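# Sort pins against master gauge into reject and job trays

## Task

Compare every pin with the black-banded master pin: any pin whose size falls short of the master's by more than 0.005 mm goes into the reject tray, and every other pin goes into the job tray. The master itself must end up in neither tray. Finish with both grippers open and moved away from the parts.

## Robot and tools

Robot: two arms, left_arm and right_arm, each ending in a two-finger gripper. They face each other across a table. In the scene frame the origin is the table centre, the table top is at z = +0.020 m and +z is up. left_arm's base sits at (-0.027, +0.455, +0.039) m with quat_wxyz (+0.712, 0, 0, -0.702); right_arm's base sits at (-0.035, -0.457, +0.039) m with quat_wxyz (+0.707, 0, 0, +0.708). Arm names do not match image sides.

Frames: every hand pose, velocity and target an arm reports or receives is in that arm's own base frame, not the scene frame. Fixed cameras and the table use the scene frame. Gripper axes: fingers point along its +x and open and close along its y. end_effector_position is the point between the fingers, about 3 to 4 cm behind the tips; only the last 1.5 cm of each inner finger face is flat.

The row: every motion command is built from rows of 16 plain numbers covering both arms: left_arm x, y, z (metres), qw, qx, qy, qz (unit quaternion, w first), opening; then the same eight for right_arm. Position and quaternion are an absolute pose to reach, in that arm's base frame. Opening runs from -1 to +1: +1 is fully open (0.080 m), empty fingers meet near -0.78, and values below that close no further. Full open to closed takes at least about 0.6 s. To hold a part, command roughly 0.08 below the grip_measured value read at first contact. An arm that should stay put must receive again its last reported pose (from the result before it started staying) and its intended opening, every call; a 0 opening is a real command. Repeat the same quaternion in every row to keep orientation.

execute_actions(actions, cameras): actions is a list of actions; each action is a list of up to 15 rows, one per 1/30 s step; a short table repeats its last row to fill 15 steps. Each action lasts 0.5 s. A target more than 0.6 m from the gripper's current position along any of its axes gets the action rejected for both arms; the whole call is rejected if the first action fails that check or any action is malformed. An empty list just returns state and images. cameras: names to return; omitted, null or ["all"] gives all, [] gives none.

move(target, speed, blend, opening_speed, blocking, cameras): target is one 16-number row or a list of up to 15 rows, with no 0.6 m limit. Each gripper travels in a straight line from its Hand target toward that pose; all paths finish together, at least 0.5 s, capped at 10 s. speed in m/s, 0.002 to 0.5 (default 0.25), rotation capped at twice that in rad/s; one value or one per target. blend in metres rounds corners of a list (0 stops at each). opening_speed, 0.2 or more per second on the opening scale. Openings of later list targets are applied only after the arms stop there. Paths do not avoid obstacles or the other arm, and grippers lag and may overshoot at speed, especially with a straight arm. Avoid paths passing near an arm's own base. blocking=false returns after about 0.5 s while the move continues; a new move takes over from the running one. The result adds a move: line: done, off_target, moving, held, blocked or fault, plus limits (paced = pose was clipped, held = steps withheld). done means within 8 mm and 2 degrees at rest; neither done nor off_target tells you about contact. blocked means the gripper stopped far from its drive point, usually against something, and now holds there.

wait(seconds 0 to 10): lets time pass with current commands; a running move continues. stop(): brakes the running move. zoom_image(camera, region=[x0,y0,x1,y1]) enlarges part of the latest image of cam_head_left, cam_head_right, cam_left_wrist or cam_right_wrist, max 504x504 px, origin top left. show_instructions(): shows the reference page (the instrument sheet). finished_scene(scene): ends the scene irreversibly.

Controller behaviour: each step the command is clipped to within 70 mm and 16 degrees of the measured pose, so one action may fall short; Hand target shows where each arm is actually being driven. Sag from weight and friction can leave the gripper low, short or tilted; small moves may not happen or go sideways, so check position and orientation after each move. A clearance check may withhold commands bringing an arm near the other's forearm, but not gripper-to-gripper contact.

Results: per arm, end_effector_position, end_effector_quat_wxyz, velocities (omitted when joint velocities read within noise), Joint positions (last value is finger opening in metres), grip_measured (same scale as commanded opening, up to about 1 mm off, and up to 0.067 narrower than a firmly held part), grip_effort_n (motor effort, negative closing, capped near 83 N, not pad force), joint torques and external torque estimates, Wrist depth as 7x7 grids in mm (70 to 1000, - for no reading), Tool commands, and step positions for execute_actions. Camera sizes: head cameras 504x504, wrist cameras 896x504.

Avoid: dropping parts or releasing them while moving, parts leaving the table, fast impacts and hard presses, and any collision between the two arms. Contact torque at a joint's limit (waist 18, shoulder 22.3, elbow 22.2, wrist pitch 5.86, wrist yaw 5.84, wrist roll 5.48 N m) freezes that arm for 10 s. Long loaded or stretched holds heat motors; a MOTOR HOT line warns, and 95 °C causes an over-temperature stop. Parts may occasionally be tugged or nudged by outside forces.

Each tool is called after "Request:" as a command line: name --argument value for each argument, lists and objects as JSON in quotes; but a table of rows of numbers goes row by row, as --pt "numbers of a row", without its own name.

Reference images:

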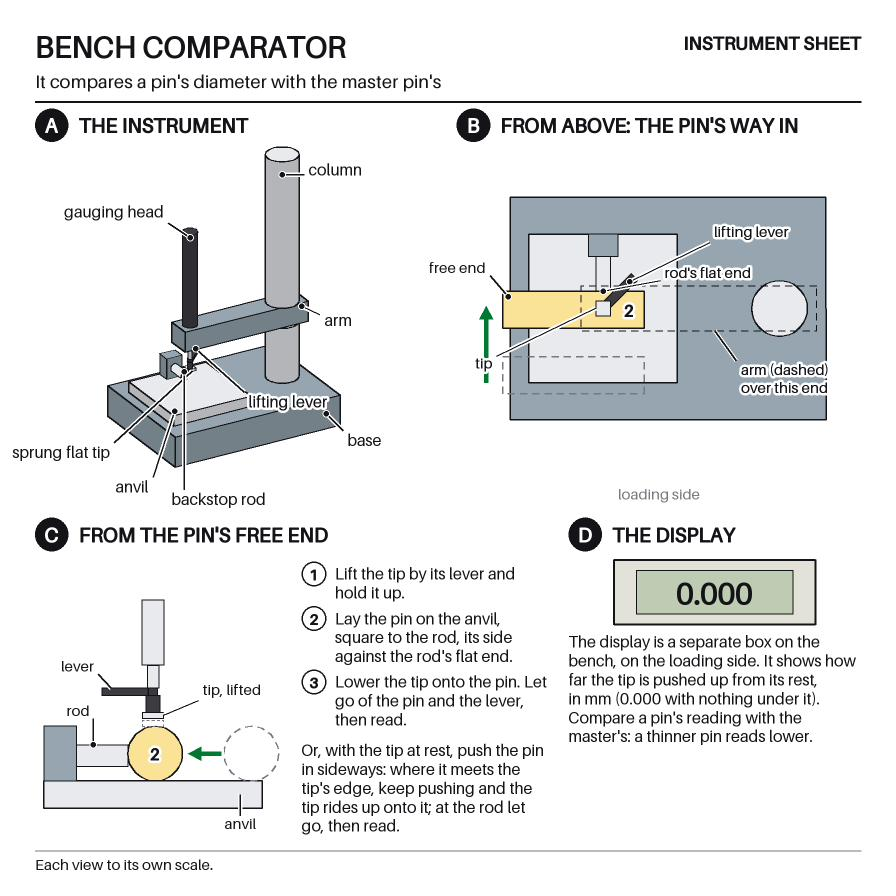

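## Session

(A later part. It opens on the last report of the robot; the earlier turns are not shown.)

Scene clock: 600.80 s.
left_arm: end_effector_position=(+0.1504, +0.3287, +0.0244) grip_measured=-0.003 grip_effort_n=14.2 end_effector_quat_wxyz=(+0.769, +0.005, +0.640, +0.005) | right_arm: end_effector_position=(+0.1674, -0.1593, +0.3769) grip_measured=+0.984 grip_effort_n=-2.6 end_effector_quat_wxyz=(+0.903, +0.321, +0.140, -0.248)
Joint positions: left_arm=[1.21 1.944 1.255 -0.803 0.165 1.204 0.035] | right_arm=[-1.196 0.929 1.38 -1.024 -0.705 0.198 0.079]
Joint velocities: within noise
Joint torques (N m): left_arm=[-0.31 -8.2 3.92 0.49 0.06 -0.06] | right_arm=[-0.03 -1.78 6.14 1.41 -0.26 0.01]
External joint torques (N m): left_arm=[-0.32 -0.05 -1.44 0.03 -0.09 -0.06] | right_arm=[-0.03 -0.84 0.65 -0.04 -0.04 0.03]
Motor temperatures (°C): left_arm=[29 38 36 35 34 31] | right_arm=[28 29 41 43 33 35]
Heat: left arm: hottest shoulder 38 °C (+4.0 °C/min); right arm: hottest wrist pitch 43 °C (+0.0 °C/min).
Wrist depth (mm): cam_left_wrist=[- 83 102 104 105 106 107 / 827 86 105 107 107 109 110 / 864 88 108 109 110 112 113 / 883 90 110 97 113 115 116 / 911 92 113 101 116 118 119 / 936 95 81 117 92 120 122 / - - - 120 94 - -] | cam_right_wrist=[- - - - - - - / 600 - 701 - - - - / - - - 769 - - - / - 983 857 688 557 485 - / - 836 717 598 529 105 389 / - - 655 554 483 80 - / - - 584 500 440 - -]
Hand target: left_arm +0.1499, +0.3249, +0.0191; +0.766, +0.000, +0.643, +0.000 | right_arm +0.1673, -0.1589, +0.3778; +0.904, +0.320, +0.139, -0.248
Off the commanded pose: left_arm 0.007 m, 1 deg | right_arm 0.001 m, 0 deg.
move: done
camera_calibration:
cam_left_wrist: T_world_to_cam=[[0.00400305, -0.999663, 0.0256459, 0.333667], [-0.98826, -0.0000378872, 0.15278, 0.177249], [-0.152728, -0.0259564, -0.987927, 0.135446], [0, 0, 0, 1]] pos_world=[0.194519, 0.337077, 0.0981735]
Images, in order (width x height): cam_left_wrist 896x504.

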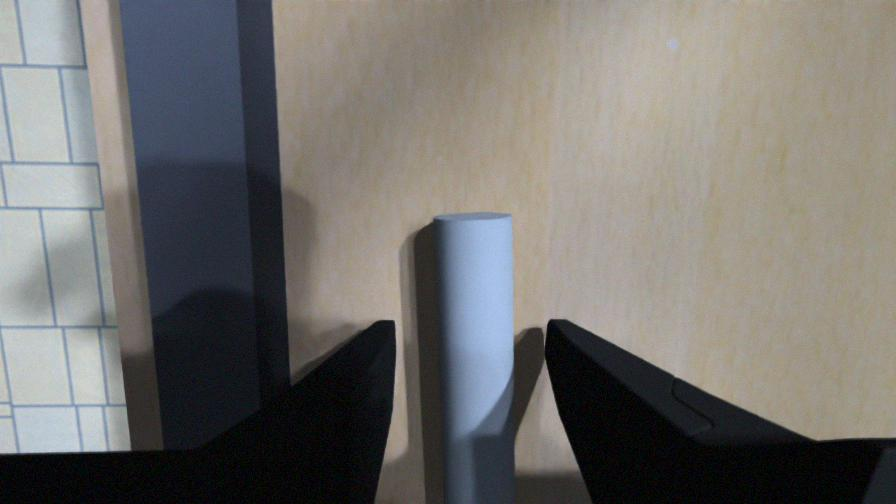

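Request:
move --pt "0.150 0.3250 0.0155 0.7660 0 0.6428 0 0.0 0.1673 -0.1589 0.3778 0.904 0.320 0.139 -0.248 1" --pt "0.150 0.3250 0.0155 0.7660 0 0.6428 0 -0.57 0.1673 -0.1589 0.3778 0.904 0.320 0.139 -0.248 1" --pt "0.150 0.3250 0.08 0.7660 0 0.6428 0 -0.57 0.1673 -0.1589 0.3778 0.904 0.320 0.139 -0.248 1" --cameras '["cam_left_wrist"]' --speed '[0.04, 0.04, 0.08]' --opening_speed 0.8

Scene clock: 608.23 s.
left_arm: end_effector_position=(+0.1479, +0.3218, +0.0725) grip_measured=-0.476 grip_effort_n=-83.5 end_effector_quat_wxyz=(+0.764, -0.009, +0.645, -0.007) | right_arm: end_effector_position=(+0.1674, -0.1593, +0.3769) grip_measured=+0.984 grip_effort_n=-3.0 end_effector_quat_wxyz=(+0.903, +0.321, +0.140, -0.248)
Joint positions: left_arm=[1.21 1.884 1.379 -1.026 0.165 1.204 0.014] | right_arm=[-1.196 0.929 1.38 -1.024 -0.705 0.198 0.079]
Joint velocities: within noise
Joint torques (N m): left_arm=[-0.31 -10.52 6.97 0.16 0.07 -0.05] | right_arm=[-0.04 -1.79 6.14 1.41 -0.26 0.01]
External joint torques (N m): left_arm=[-0.3 -2.62 1.39 -0.24 -0.09 -0.05] | right_arm=[-0.04 -0.78 0.6 -0.04 -0.04 0.03]
Motor temperatures (°C): left_arm=[29 39 36 35 34 31] | right_arm=[28 29 41 43 33 35]
Heat: left arm: hottest shoulder 39 °C (+5.1 °C/min); right arm: hottest wrist pitch 43 °C (+0.0 °C/min).
Wrist depth (mm): cam_left_wrist=[830 125 144 148 151 154 157 / 861 130 148 152 155 158 162 / 884 148 152 156 160 163 167 / 912 152 157 94 164 168 172 / 944 140 161 97 169 174 177 / 964 163 - 98 82 178 184 / - - - 102 - - -] | cam_right_wrist=[- 591 630 - - - - / 608 - 666 - - - - / - - 922 767 - - - / - 825 863 692 559 481 - / - 847 714 599 527 105 386 / - - 661 546 483 80 - / - - 583 499 443 - -]
Hand target: left_arm +0.1500, +0.3249, +0.0800; +0.766, +0.000, +0.643, +0.000 | right_arm +0.1673, -0.1589, +0.3778; +0.904, +0.320, +0.139, -0.248
Off the commanded pose: left_arm 0.008 m, 1 deg | right_arm 0.001 m, 0 deg.
move: done
camera_calibration:
cam_left_wrist: T_world_to_cam=[[0.00424905, -0.998003, 0.0630245, 0.322202], [-0.986, 0.00632441, 0.166623, 0.16406], [-0.166689, -0.0628502, -0.984004, 0.196074], [0, 0, 0, 1]] pos_world=[0.193077, 0.332844, 0.145295]
Images, in order (width x height): cam_left_wrist 896x504.

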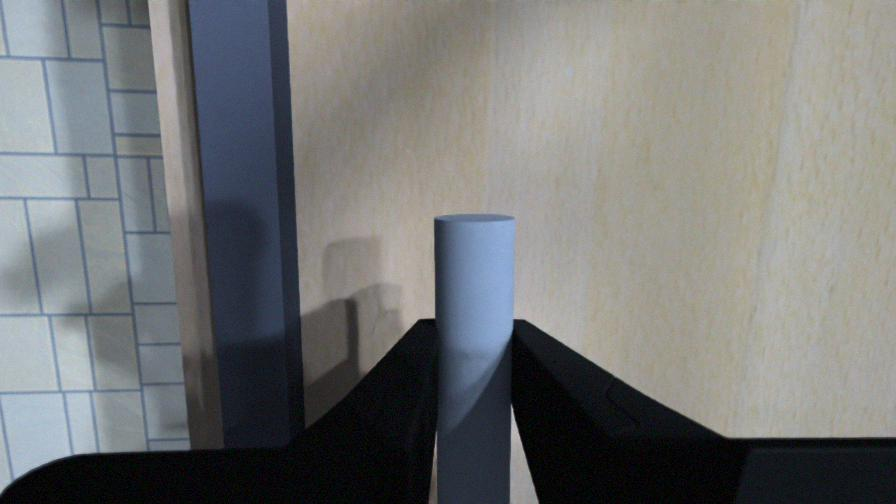

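Request:
move --pt "0.20 0.28 0.13 0.7660 0 0.6428 0 -0.57 0.1673 -0.1589 0.3778 0.904 0.320 0.139 -0.248 1" --pt "0.38 0.12 0.13 0.7660 0 0.6428 0 -0.57 0.1673 -0.1589 0.3778 0.904 0.320 0.139 -0.248 1" --pt "0.42 0.095 0.07 0.7660 0 0.6428 0 -0.57 0.1673 -0.1589 0.3778 0.904 0.320 0.139 -0.248 1" --cameras '["cam_left_wrist"]' --speed '[0.12, 0.18, 0.12]' --blend '[0.03, 0.03, 0]'

Scene clock: 616.07 s.
left_arm: end_effector_position=(+0.4166, +0.0939, +0.0688) grip_measured=-0.476 grip_effort_n=-83.5 end_effector_quat_wxyz=(+0.764, -0.002, +0.646, -0.003) | right_arm: end_effector_position=(+0.1674, -0.1593, +0.3769) grip_measured=+0.984 grip_effort_n=-3.0 end_effector_quat_wxyz=(+0.903, +0.321, +0.140, -0.248)
Joint positions: left_arm=[0.238 2.065 1.618 -0.963 0.046 0.236 0.014] | right_arm=[-1.196 0.929 1.38 -1.024 -0.705 0.198 0.079]
Joint velocities: within noise
Joint torques (N m): left_arm=[-0.11 -10.15 7.05 0.67 -0.15 -0.06] | right_arm=[-0.03 -1.79 6.14 1.41 -0.26 0.01]
External joint torques (N m): left_arm=[-0.1 -0.63 1.15 0.05 -0.19 -0.06] | right_arm=[-0.02 -0.86 0.67 -0.03 -0.05 0.03]
Motor temperatures (°C): left_arm=[29 40 36 35 34 31] | right_arm=[28 29 41 43 33 35]
Heat: left arm: hottest shoulder 40 °C (+6.1 °C/min); right arm: hottest wrist pitch 43 °C (+0.0 °C/min).
Wrist depth (mm): cam_left_wrist=[132 135 137 139 140 145 147 / 129 141 141 143 144 149 151 / 133 144 146 147 148 154 156 / 144 148 150 94 153 158 161 / 150 153 154 97 158 164 166 / 155 153 - 98 82 169 172 / - - - 102 - - -] | cam_right_wrist=[- - - - - - - / - - - - - - - / 429 - 982 772 - - - / - 373 832 669 562 483 - / - 373 370 583 526 105 390 / - - 477 546 484 80 - / - - 589 500 438 - -]
Hand target: left_arm +0.4200, +0.0950, +0.0700; +0.766, +0.000, +0.643, +0.000 | right_arm +0.1673, -0.1589, +0.3778; +0.904, +0.320, +0.139, -0.248
Off the commanded pose: left_arm 0.004 m, 1 deg | right_arm 0.001 m, 0 deg.
move: done
camera_calibration:
cam_left_wrist: T_world_to_cam=[[0.00137666, -0.998883, 0.0472268, 0.0962206], [-0.985784, 0.00657917, 0.16789, 0.430845], [-0.168013, -0.0467865, -0.984674, 0.22193], [0, 0, 0, 1]] pos_world=[0.461875, 0.103662, 0.14165]
Images, in order (width x height): cam_left_wrist 896x504.

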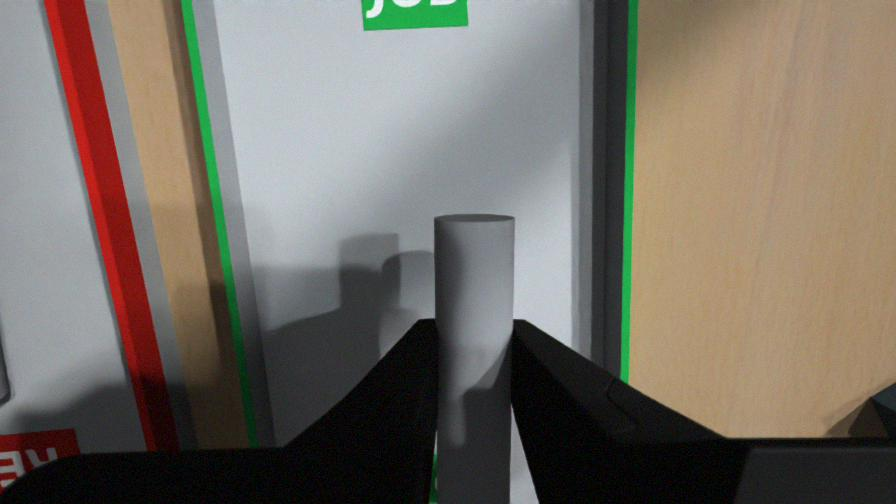

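Request:
move --pt "0.42 0.095 0.034 0.7660 0 0.6428 0 -0.57 0.1673 -0.1589 0.3778 0.904 0.320 0.139 -0.248 1" --pt "0.42 0.095 0.026 0.7660 0 0.6428 0 -0.57 0.1673 -0.1589 0.3778 0.904 0.320 0.139 -0.248 1" --cameras '["cam_left_wrist"]' --speed '[0.1, 0.03]'

Scene clock: 624.87 s.
left_arm: end_effector_position=(+0.4225, +0.0953, +0.0314) grip_measured=-0.476 grip_effort_n=-83.5 end_effector_quat_wxyz=(+0.771, +0.000, +0.637, -0.001) | right_arm: end_effector_position=(+0.1674, -0.1593, +0.3769) grip_measured=+0.984 grip_effort_n=-3.0 end_effector_quat_wxyz=(+0.903, +0.321, +0.140, -0.248)
Joint positions: left_arm=[0.238 2.11 1.53 -0.807 0.046 0.236 0.014] | right_arm=[-1.196 0.929 1.38 -1.024 -0.705 0.198 0.079]
Joint velocities: within noise
Joint torques (N m): left_arm=[-0.11 -10.1 4.57 0.72 -0.15 -0.05] | right_arm=[-0.03 -1.79 6.14 1.41 -0.26 0]
External joint torques (N m): left_arm=[-0.16 -0.46 -1.15 0.07 -0.19 -0.05] | right_arm=[-0.02 -0.86 0.61 -0.06 -0.05 0.03]
Motor temperatures (°C): left_arm=[29 40 36 35 34 31] | right_arm=[28 29 41 43 33 35]
Heat: left arm: hottest shoulder 40 °C (+5.0 °C/min); right arm: hottest wrist pitch 43 °C (+0.0 °C/min).
Wrist depth (mm): cam_left_wrist=[103 103 104 106 106 108 112 / 107 105 107 108 110 112 114 / 110 107 110 111 112 114 118 / 113 111 113 95 115 116 121 / 116 109 116 98 118 120 125 / 118 115 - 98 82 126 128 / - - - 102 - - -] | cam_right_wrist=[- - - - - - - / - - - - - - - / 461 - - 774 - - - / - 407 810 669 559 484 - / - 396 378 561 532 105 384 / - - 508 537 482 80 - / - - 579 501 442 - -]
Hand target: left_arm +0.4200, +0.0950, +0.0261; +0.766, +0.000, +0.643, +0.000 | right_arm +0.1673, -0.1589, +0.3778; +0.904, +0.320, +0.139, -0.248
Off the commanded pose: left_arm 0.006 m, 1 deg | right_arm 0.001 m, 0 deg.
move: done
camera_calibration:
cam_left_wrist: T_world_to_cam=[[0.00041688, -0.999116, 0.0420393, 0.0999818], [-0.989166, 0.00575939, 0.146688, 0.44504], [-0.1468, -0.041645, -0.988289, 0.176859], [0, 0, 0, 1]] pos_world=[0.46614, 0.104696, 0.105303]
Images, in order (width x height): cam_left_wrist 896x504.

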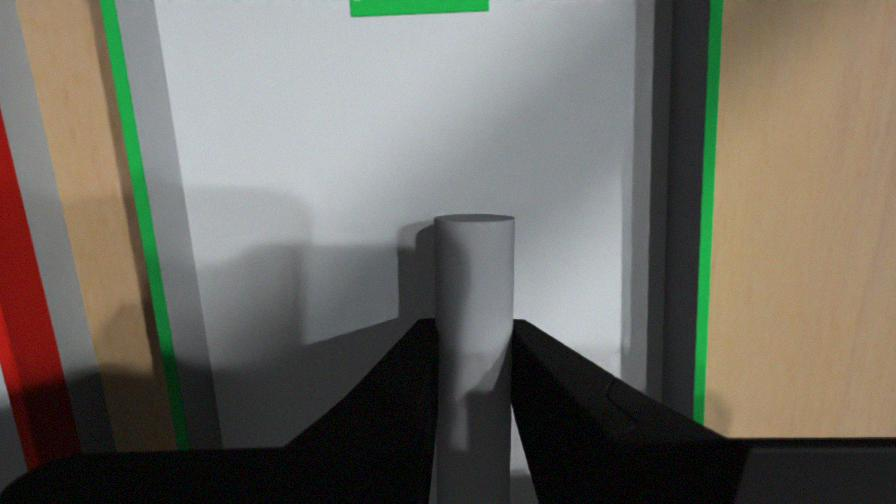

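Request:
move --pt "0.42 0.095 0.0225 0.7660 0 0.6428 0 -0.57 0.1673 -0.1589 0.3778 0.904 0.320 0.139 -0.248 1" --cameras '["cam_left_wrist"]' --speed '[0.02]'

Scene clock: 628.57 s.
left_arm: end_effector_position=(+0.4225, +0.0953, +0.0280) grip_measured=-0.476 grip_effort_n=-83.5 end_effector_quat_wxyz=(+0.771, +0.000, +0.637, -0.001) | right_arm: end_effector_position=(+0.1674, -0.1593, +0.3769) grip_measured=+0.984 grip_effort_n=-3.0 end_effector_quat_wxyz=(+0.903, +0.321, +0.140, -0.248)
Joint positions: left_arm=[0.238 2.115 1.522 -0.795 0.046 0.236 0.014] | right_arm=[-1.196 0.929 1.38 -1.024 -0.705 0.198 0.079]
Joint velocities: within noise
Joint torques (N m): left_arm=[-0.11 -10.05 4.54 0.74 -0.15 -0.05] | right_arm=[-0.03 -1.79 6.14 1.41 -0.26 0.01]
External joint torques (N m): left_arm=[-0.13 -0.43 -1.15 0.09 -0.19 -0.05] | right_arm=[-0.04 -0.84 0.64 -0.04 -0.04 0.03]
Motor temperatures (°C): left_arm=[29 40 36 35 34 31] | right_arm=[28 29 41 43 33 35]
Heat: left arm: hottest shoulder 40 °C (+5.0 °C/min); right arm: hottest wrist pitch 43 °C (+0.0 °C/min).
Wrist depth (mm): cam_left_wrist=[89 100 101 102 103 105 108 / 103 102 103 105 - 108 111 / 106 105 107 108 109 110 114 / 109 107 109 95 112 114 118 / 113 108 112 98 114 117 121 / 114 113 - 98 82 122 124 / - - - 102 - - -] | cam_right_wrist=[- - - - - - - / - - - - - - - / 459 - 997 785 - - - / - 414 826 689 561 484 - / - 395 379 562 530 106 388 / - - 515 535 483 80 - / - - 578 499 440 - -]
Hand target: left_arm +0.4199, +0.0950, +0.0225; +0.766, +0.000, +0.643, +0.000 | right_arm +0.1673, -0.1589, +0.3778; +0.904, +0.320, +0.139, -0.248
Off the commanded pose: left_arm 0.006 m, 1 deg | right_arm 0.001 m, 0 deg.
move: done
camera_calibration:
cam_left_wrist: T_world_to_cam=[[0.00041688, -0.999116, 0.0420393, 0.100131], [-0.989166, 0.00575939, 0.146688, 0.445565], [-0.1468, -0.041645, -0.988289, 0.173474], [0, 0, 0, 1]] pos_world=[0.466163, 0.104701, 0.101874]
Images, in order (width x height): cam_left_wrist 896x504.

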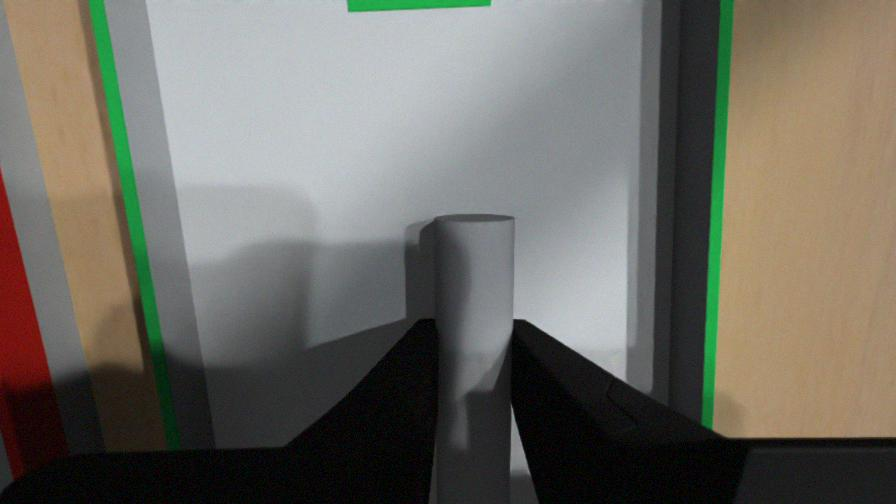

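Request:
move --pt "0.42 0.095 0.0205 0.7660 0 0.6428 0 -0.57 0.1673 -0.1589 0.3778 0.904 0.320 0.139 -0.248 1" --pt "0.42 0.095 0.0205 0.7660 0 0.6428 0 -0.1 0.1673 -0.1589 0.3778 0.904 0.320 0.139 -0.248 1" --pt "0.41 0.095 0.09 0.7660 0 0.6428 0 -0.1 0.1673 -0.1589 0.3778 0.904 0.320 0.139 -0.248 1" --cameras '["cam_left_wrist"]' --speed '[0.02, 0.05, 0.1]' --opening_speed 0.5

Scene clock: 635.23 s.
left_arm: end_effector_position=(+0.4080, +0.0925, +0.0838) grip_measured=-0.103 grip_effort_n=14.2 end_effector_quat_wxyz=(+0.761, -0.003, +0.649, -0.003) | right_arm: end_effector_position=(+0.1674, -0.1593, +0.3769) grip_measured=+0.984 grip_effort_n=-3.5 end_effector_quat_wxyz=(+0.903, +0.321, +0.140, -0.248)
Joint positions: left_arm=[0.239 2.027 1.623 -1.014 0.045 0.237 0.03] | right_arm=[-1.196 0.929 1.38 -1.024 -0.705 0.198 0.079]
Joint velocities: within noise
Joint torques (N m): left_arm=[0.3 -11.59 6.87 0.36 -0.1 0.09] | right_arm=[-0.03 -1.8 6.14 1.41 -0.26 0.01]
External joint torques (N m): left_arm=[0.32 -2.36 0.98 -0.25 -0.15 0.09] | right_arm=[-0.03 -0.85 0.6 -0.06 -0.04 0.03]
Motor temperatures (°C): left_arm=[29 41 36 35 34 31] | right_arm=[28 29 41 43 33 35]
Heat: left arm: hottest shoulder 41 °C (+5.1 °C/min); right arm: hottest wrist pitch 43 °C (+0.0 °C/min).
Wrist depth (mm): cam_left_wrist=[141 151 152 154 155 160 162 / 152 155 156 158 161 165 167 / 157 154 160 161 165 170 172 / 162 164 165 165 170 176 178 / 167 169 170 160 174 182 184 / 172 174 - 179 82 187 190 / - - - 183 81 - -] | cam_right_wrist=[- - - - - - - / - - - - - - - / 425 - - 771 - - - / - 369 827 677 559 483 - / - 364 411 594 539 106 387 / - - 508 542 487 80 - / - - 585 502 445 - -]
Hand target: left_arm +0.4100, +0.0950, +0.0900; +0.766, +0.000, +0.643, +0.000 | right_arm +0.1673, -0.1589, +0.3778; +0.904, +0.320, +0.139, -0.248
Off the commanded pose: left_arm 0.007 m, 1 deg | right_arm 0.001 m, 0 deg.
move: done
camera_calibration:
cam_left_wrist: T_world_to_cam=[[0.00220908, -0.998818, 0.0485521, 0.0937035], [-0.984436, 0.00635998, 0.175629, 0.418694], [-0.17573, -0.0481844, -0.983258, 0.238371], [0, 0, 0, 1]] pos_world=[0.453859, 0.102416, 0.156296]
Images, in order (width x height): cam_left_wrist 896x504.

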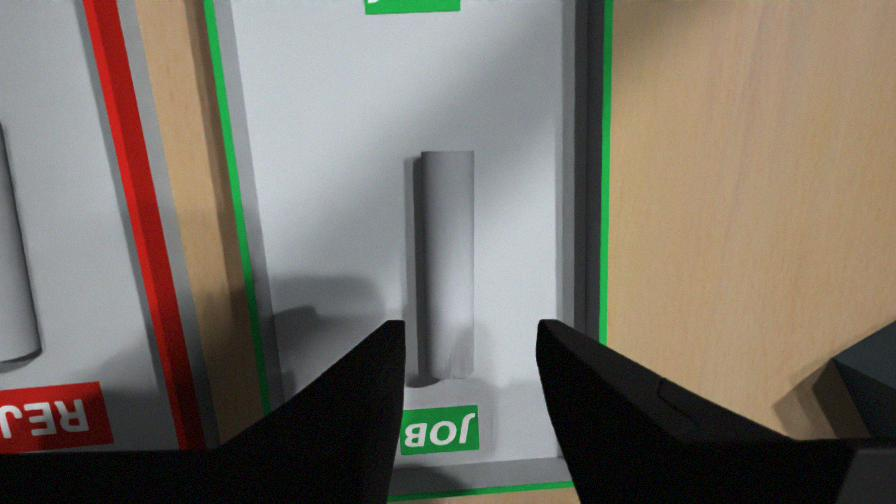

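Request:
move --target '[0.28, 0.06, 0.22, 0.825, 0, 0.566, 0, 0.3, 0.1673, -0.1589, 0.3778, 0.904, 0.320, 0.139, -0.248, 1]'

Scene clock: 644.87 s.
left_arm: end_effector_position=(+0.2817, +0.0603, +0.2215) grip_measured=+0.297 grip_effort_n=14.2 end_effector_quat_wxyz=(+0.826, +0.002, +0.564, +0.002) | right_arm: end_effector_position=(+0.1674, -0.1593, +0.3769) grip_measured=+0.984 grip_effort_n=-3.0 end_effector_quat_wxyz=(+0.903, +0.321, +0.140, -0.248)
Joint positions: left_arm=[0.256 1.366 1.379 -1.22 0.087 0.241 0.048] | right_arm=[-1.196 0.929 1.38 -1.024 -0.705 0.198 0.079]
Joint velocities: within noise
Joint torques (N m): left_arm=[0.3 -5.69 5.05 0.69 0.24 0.09] | right_arm=[-0.04 -1.79 6.13 1.41 -0.26 0.01]
External joint torques (N m): left_arm=[0.31 -1.14 -1.06 -0.24 0.17 0.09] | right_arm=[-0.04 -0.83 0.63 -0.04 -0.03 0.03]
Motor temperatures (°C): left_arm=[29 41 37 35 34 31] | right_arm=[28 29 42 43 33 35]
Heat: left arm: hottest shoulder 41 °C (+4.0 °C/min); right arm: hottest wrist pitch 43 °C (+0.0 °C/min).
Wrist depth (mm): cam_left_wrist=[311 313 318 320 326 329 332 / 309 312 317 319 325 325 299 / 308 313 316 319 325 287 235 / 309 314 316 319 323 296 299 / 310 313 316 319 322 326 329 / 308 - 95 319 99 80 327 / - - 314 317 304 - -] | cam_right_wrist=[- - - - - - - / - - - - - - - / 435 - 998 779 - - - / - 741 867 678 556 483 - / - 515 713 610 527 105 386 / - - 656 548 484 80 - / - - 586 503 443 - -]
Hand target: left_arm +0.2800, +0.0600, +0.2199; +0.824, +0.000, +0.566, +0.000 | right_arm +0.1673, -0.1589, +0.3778; +0.904, +0.320, +0.139, -0.248
Off the commanded pose: left_arm 0.002 m, 0 deg | right_arm 0.001 m, 0 deg.
move: done
camera_calibration:
cam_left_wrist: T_world_to_cam=[[-0.00430347, -0.999381, 0.0349015, 0.059962], [-0.999324, 0.00302352, -0.0366434, 0.321803], [0.0365152, -0.0350356, -0.998719, 0.292879], [0, 0, 0, 1]] pos_world=[0.311149, 0.0692131, 0.302203]

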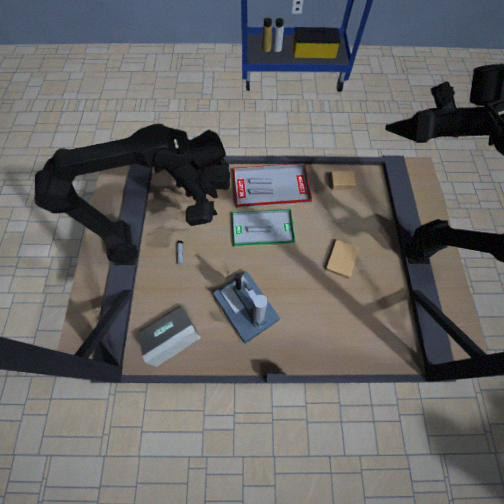

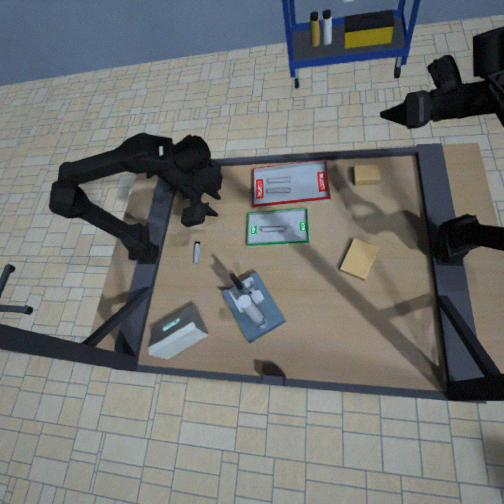

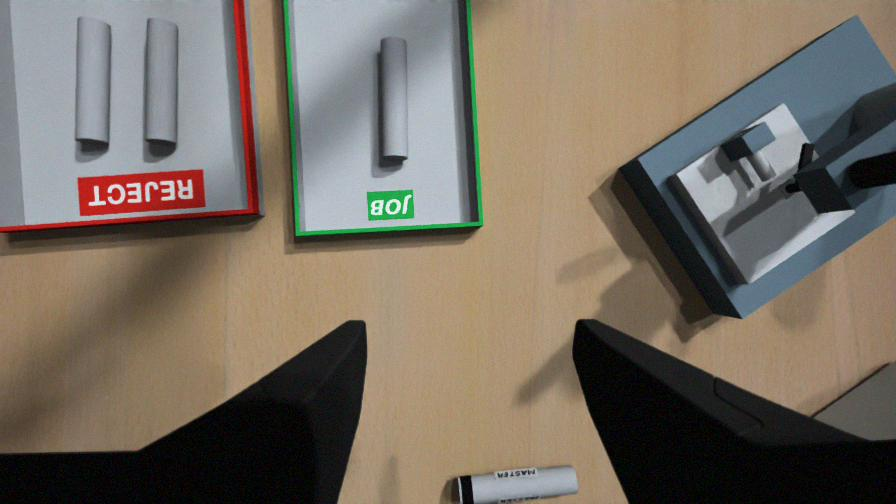

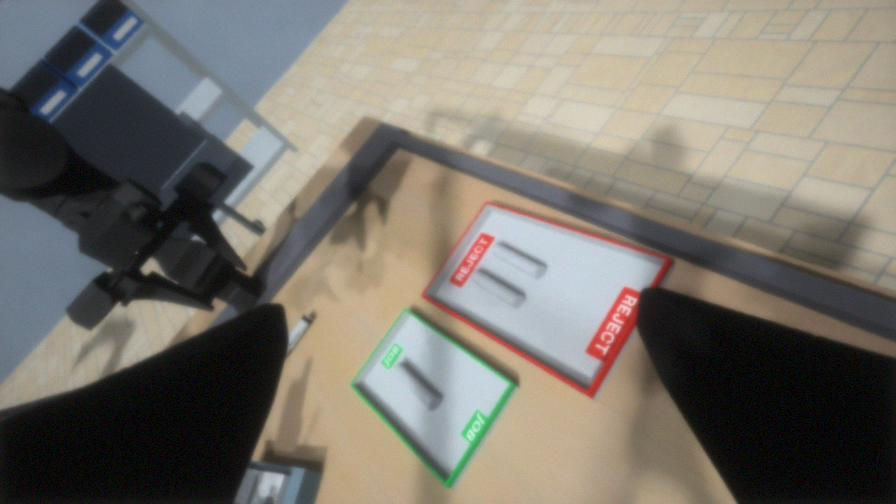

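Request:
finished_scene --scene 1

The scene is finished: the task was done.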